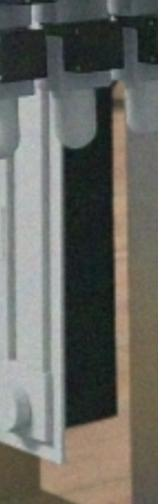

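Request:
{"name": "zoom_image", "arguments": {
  "camera": "cam_low",
  "region": [200, 225, 270, 285]
}}

Request:
{"name": "zoom_image", "arguments": {
  "camera": "cam_low",
  "region": [200, 285, 270, 345]
}}

Request:
{"name": "zoom_image", "arguments": {
  "camera": "cam_low",
  "region": [30, 150, 90, 210]
}}

Request:
{"name": "zoom_image", "arguments": {
  "camera": "cam_low",
  "region": [30, 210, 90, 280]
}}

Scaled by 7.200 from the camera's 672x504 image, which has a finer 960x720 frame.

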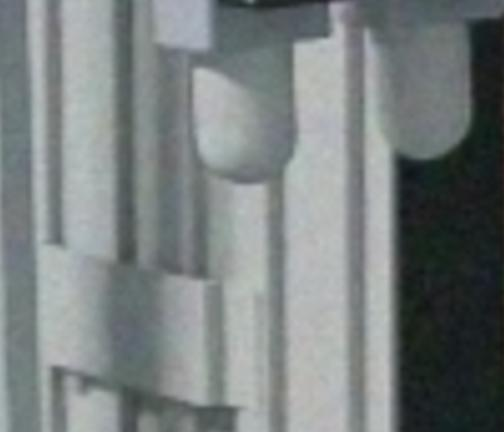

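Scaled by 7.200 from the camera's 672x504 image, which has a finer 960x720 frame.

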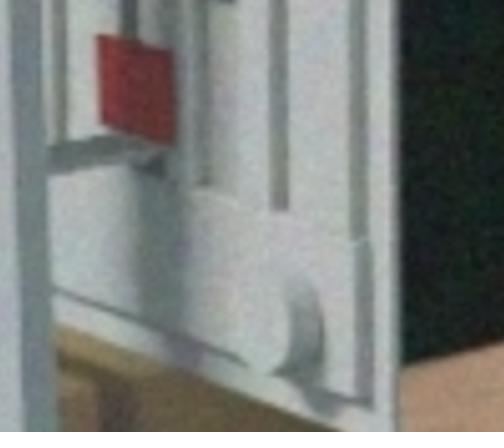

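Scaled by 8.400 from the camera's 672x504 image, which has a finer 960x720 frame.

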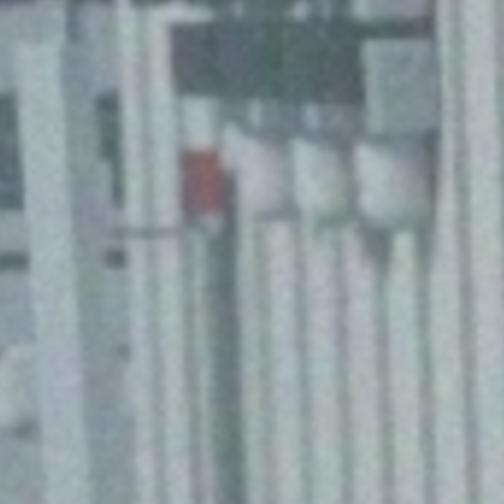

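Scaled by 7.200 from the camera's 672x504 image, which has a finer 960x720 frame.

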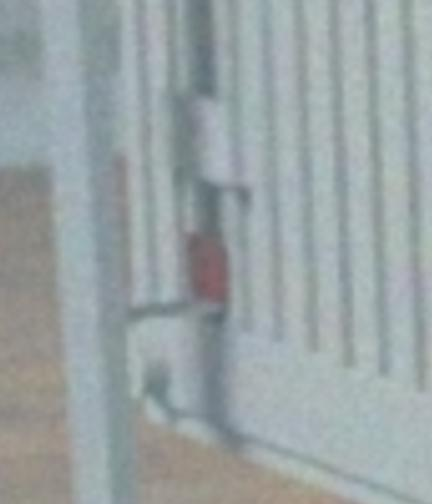

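Request:
{"name": "move", "arguments": {
  "arm1": {"joints":{"joint1_rad":0.4030,"joint2_rad":1.4043,"joint4_rad":1.5246,"joint6_rad":0.2127,"joint7_rad":-1.1558},"min_time_s":1.5},
  "arm4": {"joints":{"joint1_rad":-0.6750,"joint2_rad":1.3667,"joint4_rad":1.7825,"joint6_rad":-0.0075,"joint7_rad":0.9038},"min_time_s":1.5},
  "arm2": {"joints":{"joint1_rad":0.0257,"joint2_rad":1.0570,"joint4_rad":1.7483,"joint6_rad":0.3362,"joint7_rad":-3.1059},"min_time_s":1.5},
  "arm3": {"joints":{"joint1_rad":-0.0047,"joint2_rad":1.2328,"joint4_rad":1.7013,"joint6_rad":0.2075,"joint7_rad":-3.1783},"min_time_s":1.5}
}}

Scene clock: 2198.07 s.
Joint torques (N m): arm1=[-1.02 -38.16 2.52 -2.29 0.62 0.14 -0.21] | arm2=[0.25 -22.42 0.64 -2.51 -0.18 0.2 0.04] | arm3=[1.32 -20.33 -0.78 -2.17 -0.03 -0.3 0.09] | arm4=[2.29 -40.79 -0.51 -1.38 0.1 -3.38 -0.23]
Flange force (N): arm1=[4.5 4.5 38.7] | arm2=[-0.7 -2.4 6.3] | arm3=[-3.0 0.5 -0.4] | arm4=[-1.7 7.6 48.7]
move: arm1 done; arm2 done; arm3 done; arm4 done
Joint velocities: within noise
arm1.joint_positions: joint1_rad=+0.403 joint2_rad=+1.404 joint3_rad=+0.000 joint4_rad=+1.525 joint5_rad=+0.000 joint6_rad=+0.213 joint7_rad=-1.156 hand_index_mcp=+0.752 hand_index_abd=+0.000 hand_index_pip=+0.577 hand_index_dip=+0.696 hand_middle_mcp=+0.752 hand_middle_abd=+0.000 hand_middle_pip=+0.577 hand_middle_dip=+0.696 hand_ring_mcp=+0.752 hand_ring_abd=+0.000 hand_ring_pip=+0.577 hand_ring_dip=+0.696 hand_thumb_cmc=-0.604 hand_thumb_axl=-0.408 hand_thumb_mcp=+0.213 hand_thumb_ipl=+0.165 hand_current_limit=+0.750 hand_speed=-0.600
arm1.joint_status: all done
arm1.hand_state: goal,goal,goal,goal,goal,goal,goal,goal,goal,goal,goal,goal,blocked,blocked,goal,goal
arm1.index_mcp_current_ma: 0
arm1.index_abd_current_ma: 0
arm1.index_pip_current_ma: 0
arm1.index_dip_current_ma: 0
arm1.middle_mcp_current_ma: 0
arm1.middle_abd_current_ma: 0
arm1.middle_pip_current_ma: 0
arm1.middle_dip_current_ma: 0
arm1.ring_mcp_current_ma: 0
arm1.ring_abd_current_ma: 0
arm1.ring_pip_current_ma: 0
arm1.ring_dip_current_ma: 0
arm1.thumb_cmc_current_ma: -19
arm1.thumb_axl_current_ma: -32
arm1.thumb_mcp_current_ma: -5
arm1.thumb_ipl_current_ma: 0
arm1.hand_goal_index_mcp: 0.754
arm1.hand_goal_index_abd: 0.000
arm1.hand_goal_index_pip: 0.576
arm1.hand_goal_index_dip: 0.696
arm1.hand_goal_middle_mcp: 0.754
arm1.hand_goal_middle_abd: 0.000
arm1.hand_goal_middle_pip: 0.576
arm1.hand_goal_middle_dip: 0.696
arm1.hand_goal_ring_mcp: 0.754
arm1.hand_goal_ring_abd: 0.000
arm1.hand_goal_ring_pip: 0.576
arm1.hand_goal_ring_dip: 0.696
arm1.hand_goal_thumb_cmc: -0.570
arm1.hand_goal_thumb_axl: -0.370
arm1.hand_goal_thumb_mcp: 0.226
arm1.hand_goal_thumb_ipl: 0.168
arm1.hand: x=+0.0447 y=+0.4961 z=+0.5291 quat_wxyz=(-0.006, +1.000, +0.000, -0.006) (m; scene frame)
arm2.joint_positions: joint1_rad=+0.026 joint2_rad=+1.057 joint3_rad=+0.000 joint4_rad=+1.748 joint5_rad=+0.000 joint6_rad=+0.336 joint7_rad=-3.106 hand_index_mcp=+0.524 hand_index_abd=+0.000 hand_index_pip=+0.798 hand_index_dip=+0.704 hand_middle_mcp=+0.522 hand_middle_abd=-0.002 hand_middle_pip=+0.797 hand_middle_dip=+0.704 hand_ring_mcp=+0.511 hand_ring_abd=+0.002 hand_ring_pip=+0.791 hand_ring_dip=+0.697 hand_thumb_cmc=-0.569 hand_thumb_axl=+0.681 hand_thumb_mcp=-0.023 hand_thumb_ipl=-0.849 hand_current_limit=+0.750 hand_speed=-0.600
arm2.joint_status: all done
arm2.hand_state: blocked,goal,goal,goal,blocked,goal,goal,goal,blocked,goal,goal,goal,goal,goal,blocked,blocked
arm2.index_mcp_current_ma: 160
arm2.index_abd_current_ma: 0
arm2.index_pip_current_ma: 50
arm2.index_dip_current_ma: 20
arm2.middle_mcp_current_ma: 153
arm2.middle_abd_current_ma: -3
arm2.middle_pip_current_ma: 48
arm2.middle_dip_current_ma: 19
arm2.ring_mcp_current_ma: 105
arm2.ring_abd_current_ma: 3
arm2.ring_pip_current_ma: 28
arm2.ring_dip_current_ma: 3
arm2.thumb_cmc_current_ma: 1
arm2.thumb_axl_current_ma: 8
arm2.thumb_mcp_current_ma: 163
arm2.thumb_ipl_current_ma: 254
arm2.hand_goal_index_mcp: 0.480
arm2.hand_goal_index_abd: 0.000
arm2.hand_goal_index_pip: 0.780
arm2.hand_goal_index_dip: 0.696
arm2.hand_goal_middle_mcp: 0.480
arm2.hand_goal_middle_abd: 0.000
arm2.hand_goal_middle_pip: 0.780
arm2.hand_goal_middle_dip: 0.696
arm2.hand_goal_ring_mcp: 0.480
arm2.hand_goal_ring_abd: 0.000
arm2.hand_goal_ring_pip: 0.780
arm2.hand_goal_ring_dip: 0.696
arm2.hand_goal_thumb_cmc: -0.570
arm2.hand_goal_thumb_axl: 0.678
arm2.hand_goal_thumb_mcp: -0.060
arm2.hand_goal_thumb_ipl: -0.900
arm2.hand: x=-0.0251 y=+0.2438 z=+0.6055 quat_wxyz=(-0.003, +0.707, -0.707, -0.005) (m; scene frame)
arm3.joint_positions: joint1_rad=-0.005 joint2_rad=+1.233 joint3_rad=+0.000 joint4_rad=+1.701 joint5_rad=+0.000 joint6_rad=+0.208 joint7_rad=-3.178 hand_index_mcp=+0.503 hand_index_abd=+0.002 hand_index_pip=+0.789 hand_index_dip=+0.698 hand_middle_mcp=+0.512 hand_middle_abd=+0.000 hand_middle_pip=+0.792 hand_middle_dip=+0.701 hand_ring_mcp=+0.508 hand_ring_abd=+0.002 hand_ring_pip=+0.793 hand_ring_dip=+0.702 hand_thumb_cmc=-0.569 hand_thumb_axl=+0.681 hand_thumb_mcp=-0.016 hand_thumb_ipl=-0.849 hand_current_limit=+0.750 hand_speed=-0.600
arm3.joint_status: all done
arm3.hand_state: blocked,goal,goal,goal,blocked,goal,goal,goal,blocked,goal,goal,goal,goal,goal,blocked,blocked
arm3.index_mcp_current_ma: 57
arm3.index_abd_current_ma: 1
arm3.index_pip_current_ma: 17
arm3.index_dip_current_ma: 2
arm3.middle_mcp_current_ma: 88
arm3.middle_abd_current_ma: 0
arm3.middle_pip_current_ma: 24
arm3.middle_dip_current_ma: 8
arm3.ring_mcp_current_ma: 76
arm3.ring_abd_current_ma: 2
arm3.ring_pip_current_ma: 26
arm3.ring_dip_current_ma: 9
arm3.thumb_cmc_current_ma: 1
arm3.thumb_axl_current_ma: 5
arm3.thumb_mcp_current_ma: 172
arm3.thumb_ipl_current_ma: 221
arm3.hand_goal_index_mcp: 0.480
arm3.hand_goal_index_abd: 0.000
arm3.hand_goal_index_pip: 0.780
arm3.hand_goal_index_dip: 0.696
arm3.hand_goal_middle_mcp: 0.480
arm3.hand_goal_middle_abd: 0.000
arm3.hand_goal_middle_pip: 0.780
arm3.hand_goal_middle_dip: 0.696
arm3.hand_goal_ring_mcp: 0.480
arm3.hand_goal_ring_abd: 0.000
arm3.hand_goal_ring_pip: 0.780
arm3.hand_goal_ring_dip: 0.696
arm3.hand_goal_thumb_cmc: -0.570
arm3.hand_goal_thumb_axl: 0.678
arm3.hand_goal_thumb_mcp: -0.060
arm3.hand_goal_thumb_ipl: -0.900
arm3.hand: x=-0.0310 y=-0.2459 z=+0.6042 quat_wxyz=(+0.001, +0.707, -0.707, +0.005) (m; scene frame)
arm4.joint_positions: joint1_rad=-0.675 joint2_rad=+1.367 joint3_rad=+0.000 joint4_rad=+1.783 joint5_rad=+0.000 joint6_rad=-0.008 joint7_rad=+0.904 hand_index_mcp=+0.752 hand_index_abd=+0.000 hand_index_pip=+0.577 hand_index_dip=+0.696 hand_middle_mcp=+0.752 hand_middle_abd=+0.000 hand_middle_pip=+0.577 hand_middle_dip=+0.696 hand_ring_mcp=+0.752 hand_ring_abd=+0.000 hand_ring_pip=+0.577 hand_ring_dip=+0.696 hand_thumb_cmc=-0.544 hand_thumb_axl=-0.393 hand_thumb_mcp=+0.231 hand_thumb_ipl=+0.169 hand_current_limit=+0.750 hand_speed=-0.600
arm4.joint_status: all done
arm4.hand_state: goal,goal,goal,goal,goal,goal,goal,goal,goal,goal,goal,goal,blocked,blocked,goal,goal
arm4.index_mcp_current_ma: -2
arm4.index_abd_current_ma: 0
arm4.index_pip_current_ma: 1
arm4.index_dip_current_ma: 0
arm4.middle_mcp_current_ma: -2
arm4.middle_abd_current_ma: 0
arm4.middle_pip_current_ma: 1
arm4.middle_dip_current_ma: 0
arm4.ring_mcp_current_ma: -2
arm4.ring_abd_current_ma: 0
arm4.ring_pip_current_ma: 1
arm4.ring_dip_current_ma: 0
arm4.thumb_cmc_current_ma: 60
arm4.thumb_axl_current_ma: 122
arm4.thumb_mcp_current_ma: 11
arm4.thumb_ipl_current_ma: 1
arm4.hand_goal_index_mcp: 0.754
arm4.hand_goal_index_abd: 0.000
arm4.hand_goal_index_pip: 0.576
arm4.hand_goal_index_dip: 0.696
arm4.hand_goal_middle_mcp: 0.754
arm4.hand_goal_middle_abd: 0.000
arm4.hand_goal_middle_pip: 0.576
arm4.hand_goal_middle_dip: 0.696
arm4.hand_goal_ring_mcp: 0.754
arm4.hand_goal_ring_abd: 0.000
arm4.hand_goal_ring_pip: 0.576
arm4.hand_goal_ring_dip: 0.696
arm4.hand_goal_thumb_cmc: -0.570
arm4.hand_goal_thumb_axl: -0.430
arm4.hand_goal_thumb_mcp: 0.226
arm4.hand_goal_thumb_ipl: 0.168
arm4.hand: x=+0.0085 y=-0.4745 z=+0.5291 quat_wxyz=(+0.005, +0.000, +1.000, +0.002) (m; scene frame)
pictures: none

Request:
{"name": "move", "arguments": {
  "arm1": {"joints":{"joint1_rad":0.4014,"joint2_rad":1.4052,"joint4_rad":1.5181,"joint6_rad":0.2183,"joint7_rad":-1.1574},"min_time_s":1.5},
  "arm4": {"joints":{"joint1_rad":-0.6719,"joint2_rad":1.3666,"joint4_rad":1.7774,"joint6_rad":-0.0023,"joint7_rad":0.9069},"min_time_s":1.5},
  "arm2": {"joints":{"joint1_rad":0.0256,"joint2_rad":1.0586,"joint4_rad":1.7411,"joint6_rad":0.3418,"joint7_rad":-3.1060},"min_time_s":1.5},
  "arm3": {"joints":{"joint1_rad":-0.0047,"joint2_rad":1.2337,"joint4_rad":1.6943,"joint6_rad":0.2136,"joint7_rad":-3.1783},"min_time_s":1.5}
}}

Scene clock: 2204.43 s.
Joint torques (N m): arm1=[-0.99 -38.34 2.66 -2.44 0.63 0.09 -0.21] | arm2=[0.17 -22.39 0.61 -2.81 -0.21 0.01 0] | arm3=[1.27 -20.14 -0.85 -2.2 -0.08 -0.34 0.01] | arm4=[2.41 -41.15 -0.39 -1.4 0.08 -3.38 -0.19]
Flange force (N): arm1=[4.5 4.5 38.8] | arm2=[-0.5 -2.0 5.6] | arm3=[-2.8 0.4 -1.0] | arm4=[-1.8 8.1 49.5]
move: arm1 done; arm2 done; arm3 done; arm4 done
Joint velocities: within noise
arm1.joint_positions: joint1_rad=+0.401 joint2_rad=+1.405 joint3_rad=+0.000 joint4_rad=+1.518 joint5_rad=+0.000 joint6_rad=+0.218 joint7_rad=-1.157 hand_index_mcp=+0.752 hand_index_abd=+0.000 hand_index_pip=+0.577 hand_index_dip=+0.696 hand_middle_mcp=+0.752 hand_middle_abd=+0.000 hand_middle_pip=+0.577 hand_middle_dip=+0.696 hand_ring_mcp=+0.752 hand_ring_abd=+0.000 hand_ring_pip=+0.577 hand_ring_dip=+0.696 hand_thumb_cmc=-0.604 hand_thumb_axl=-0.408 hand_thumb_mcp=+0.213 hand_thumb_ipl=+0.165 hand_current_limit=+0.750 hand_speed=-0.600
arm1.joint_status: all done
arm1.hand_state: goal,goal,goal,goal,goal,goal,goal,goal,goal,goal,goal,goal,blocked,blocked,goal,goal
arm1.index_mcp_current_ma: 0
arm1.index_abd_current_ma: 0
arm1.index_pip_current_ma: 0
arm1.index_dip_current_ma: 0
arm1.middle_mcp_current_ma: 0
arm1.middle_abd_current_ma: 0
arm1.middle_pip_current_ma: 0
arm1.middle_dip_current_ma: 0
arm1.ring_mcp_current_ma: 0
arm1.ring_abd_current_ma: 0
arm1.ring_pip_current_ma: 0
arm1.ring_dip_current_ma: 0
arm1.thumb_cmc_current_ma: -19
arm1.thumb_axl_current_ma: -32
arm1.thumb_mcp_current_ma: -5
arm1.thumb_ipl_current_ma: 0
arm1.hand_goal_index_mcp: 0.754
arm1.hand_goal_index_abd: 0.000
arm1.hand_goal_index_pip: 0.576
arm1.hand_goal_index_dip: 0.696
arm1.hand_goal_middle_mcp: 0.754
arm1.hand_goal_middle_abd: 0.000
arm1.hand_goal_middle_pip: 0.576
arm1.hand_goal_middle_dip: 0.696
arm1.hand_goal_ring_mcp: 0.754
arm1.hand_goal_ring_abd: 0.000
arm1.hand_goal_ring_pip: 0.576
arm1.hand_goal_ring_dip: 0.696
arm1.hand_goal_thumb_cmc: -0.570
arm1.hand_goal_thumb_axl: -0.370
arm1.hand_goal_thumb_mcp: 0.226
arm1.hand_goal_thumb_ipl: 0.168
arm1.hand: x=+0.0466 y=+0.4961 z=+0.5291 quat_wxyz=(-0.006, +1.000, +0.000, -0.006) (m; scene frame)
arm2.joint_positions: joint1_rad=+0.026 joint2_rad=+1.059 joint3_rad=+0.000 joint4_rad=+1.741 joint5_rad=+0.000 joint6_rad=+0.342 joint7_rad=-3.106 hand_index_mcp=+0.520 hand_index_abd=+0.000 hand_index_pip=+0.798 hand_index_dip=+0.704 hand_middle_mcp=+0.518 hand_middle_abd=-0.002 hand_middle_pip=+0.797 hand_middle_dip=+0.704 hand_ring_mcp=+0.507 hand_ring_abd=+0.002 hand_ring_pip=+0.791 hand_ring_dip=+0.697 hand_thumb_cmc=-0.569 hand_thumb_axl=+0.681 hand_thumb_mcp=-0.023 hand_thumb_ipl=-0.849 hand_current_limit=+0.750 hand_speed=-0.600
arm2.joint_status: all done
arm2.hand_state: blocked,goal,goal,goal,blocked,goal,goal,goal,blocked,goal,goal,goal,goal,goal,blocked,blocked
arm2.index_mcp_current_ma: 141
arm2.index_abd_current_ma: 0
arm2.index_pip_current_ma: 50
arm2.index_dip_current_ma: 20
arm2.middle_mcp_current_ma: 136
arm2.middle_abd_current_ma: -3
arm2.middle_pip_current_ma: 48
arm2.middle_dip_current_ma: 19
arm2.ring_mcp_current_ma: 88
arm2.ring_abd_current_ma: 3
arm2.ring_pip_current_ma: 28
arm2.ring_dip_current_ma: 3
arm2.thumb_cmc_current_ma: 2
arm2.thumb_axl_current_ma: 8
arm2.thumb_mcp_current_ma: 163
arm2.thumb_ipl_current_ma: 251
arm2.hand_goal_index_mcp: 0.480
arm2.hand_goal_index_abd: 0.000
arm2.hand_goal_index_pip: 0.780
arm2.hand_goal_index_dip: 0.696
arm2.hand_goal_middle_mcp: 0.480
arm2.hand_goal_middle_abd: 0.000
arm2.hand_goal_middle_pip: 0.780
arm2.hand_goal_middle_dip: 0.696
arm2.hand_goal_ring_mcp: 0.480
arm2.hand_goal_ring_abd: 0.000
arm2.hand_goal_ring_pip: 0.780
arm2.hand_goal_ring_dip: 0.696
arm2.hand_goal_thumb_cmc: -0.570
arm2.hand_goal_thumb_axl: 0.678
arm2.hand_goal_thumb_mcp: -0.060
arm2.hand_goal_thumb_ipl: -0.900
arm2.hand: x=-0.0232 y=+0.2438 z=+0.6055 quat_wxyz=(-0.003, +0.707, -0.707, -0.005) (m; scene frame)
arm3.joint_positions: joint1_rad=-0.005 joint2_rad=+1.234 joint3_rad=+0.000 joint4_rad=+1.694 joint5_rad=+0.000 joint6_rad=+0.214 joint7_rad=-3.178 hand_index_mcp=+0.499 hand_index_abd=+0.002 hand_index_pip=+0.789 hand_index_dip=+0.698 hand_middle_mcp=+0.508 hand_middle_abd=+0.000 hand_middle_pip=+0.792 hand_middle_dip=+0.701 hand_ring_mcp=+0.504 hand_ring_abd=+0.002 hand_ring_pip=+0.793 hand_ring_dip=+0.702 hand_thumb_cmc=-0.569 hand_thumb_axl=+0.680 hand_thumb_mcp=-0.016 hand_thumb_ipl=-0.849 hand_current_limit=+0.750 hand_speed=-0.600
arm3.joint_status: all done
arm3.hand_state: goal,goal,goal,goal,blocked,goal,goal,goal,blocked,goal,goal,goal,goal,goal,blocked,blocked
arm3.index_mcp_current_ma: 45
arm3.index_abd_current_ma: 1
arm3.index_pip_current_ma: 17
arm3.index_dip_current_ma: 2
arm3.middle_mcp_current_ma: 74
arm3.middle_abd_current_ma: 0
arm3.middle_pip_current_ma: 24
arm3.middle_dip_current_ma: 8
arm3.ring_mcp_current_ma: 63
arm3.ring_abd_current_ma: 2
arm3.ring_pip_current_ma: 26
arm3.ring_dip_current_ma: 9
arm3.thumb_cmc_current_ma: 1
arm3.thumb_axl_current_ma: 3
arm3.thumb_mcp_current_ma: 172
arm3.thumb_ipl_current_ma: 221
arm3.hand_goal_index_mcp: 0.480
arm3.hand_goal_index_abd: 0.000
arm3.hand_goal_index_pip: 0.780
arm3.hand_goal_index_dip: 0.696
arm3.hand_goal_middle_mcp: 0.480
arm3.hand_goal_middle_abd: 0.000
arm3.hand_goal_middle_pip: 0.780
arm3.hand_goal_middle_dip: 0.696
arm3.hand_goal_ring_mcp: 0.480
arm3.hand_goal_ring_abd: 0.000
arm3.hand_goal_ring_pip: 0.780
arm3.hand_goal_ring_dip: 0.696
arm3.hand_goal_thumb_cmc: -0.570
arm3.hand_goal_thumb_axl: 0.678
arm3.hand_goal_thumb_mcp: -0.060
arm3.hand_goal_thumb_ipl: -0.900
arm3.hand: x=-0.0290 y=-0.2458 z=+0.6042 quat_wxyz=(+0.001, +0.707, -0.707, +0.005) (m; scene frame)
arm4.joint_positions: joint1_rad=-0.672 joint2_rad=+1.367 joint3_rad=+0.000 joint4_rad=+1.777 joint5_rad=+0.000 joint6_rad=-0.002 joint7_rad=+0.907 hand_index_mcp=+0.752 hand_index_abd=+0.000 hand_index_pip=+0.577 hand_index_dip=+0.696 hand_middle_mcp=+0.752 hand_middle_abd=+0.000 hand_middle_pip=+0.577 hand_middle_dip=+0.696 hand_ring_mcp=+0.752 hand_ring_abd=+0.000 hand_ring_pip=+0.577 hand_ring_dip=+0.696 hand_thumb_cmc=-0.544 hand_thumb_axl=-0.393 hand_thumb_mcp=+0.232 hand_thumb_ipl=+0.169 hand_current_limit=+0.750 hand_speed=-0.600
arm4.joint_status: all done
arm4.hand_state: goal,goal,goal,goal,goal,goal,goal,goal,goal,goal,goal,goal,blocked,blocked,goal,goal
arm4.index_mcp_current_ma: -2
arm4.index_abd_current_ma: 0
arm4.index_pip_current_ma: 1
arm4.index_dip_current_ma: 0
arm4.middle_mcp_current_ma: -2
arm4.middle_abd_current_ma: 0
arm4.middle_pip_current_ma: 1
arm4.middle_dip_current_ma: 0
arm4.ring_mcp_current_ma: -2
arm4.ring_abd_current_ma: 0
arm4.ring_pip_current_ma: 1
arm4.ring_dip_current_ma: 0
arm4.thumb_cmc_current_ma: 61
arm4.thumb_axl_current_ma: 122
arm4.thumb_mcp_current_ma: 11
arm4.thumb_ipl_current_ma: 1
arm4.hand_goal_index_mcp: 0.754
arm4.hand_goal_index_abd: 0.000
arm4.hand_goal_index_pip: 0.576
arm4.hand_goal_index_dip: 0.696
arm4.hand_goal_middle_mcp: 0.754
arm4.hand_goal_middle_abd: 0.000
arm4.hand_goal_middle_pip: 0.576
arm4.hand_goal_middle_dip: 0.696
arm4.hand_goal_ring_mcp: 0.754
arm4.hand_goal_ring_abd: 0.000
arm4.hand_goal_ring_pip: 0.576
arm4.hand_goal_ring_dip: 0.696
arm4.hand_goal_thumb_cmc: -0.570
arm4.hand_goal_thumb_axl: -0.430
arm4.hand_goal_thumb_mcp: 0.226
arm4.hand_goal_thumb_ipl: 0.168
arm4.hand: x=+0.0106 y=-0.4745 z=+0.5291 quat_wxyz=(+0.005, +0.000, +1.000, +0.002) (m; scene frame)
pictures: none


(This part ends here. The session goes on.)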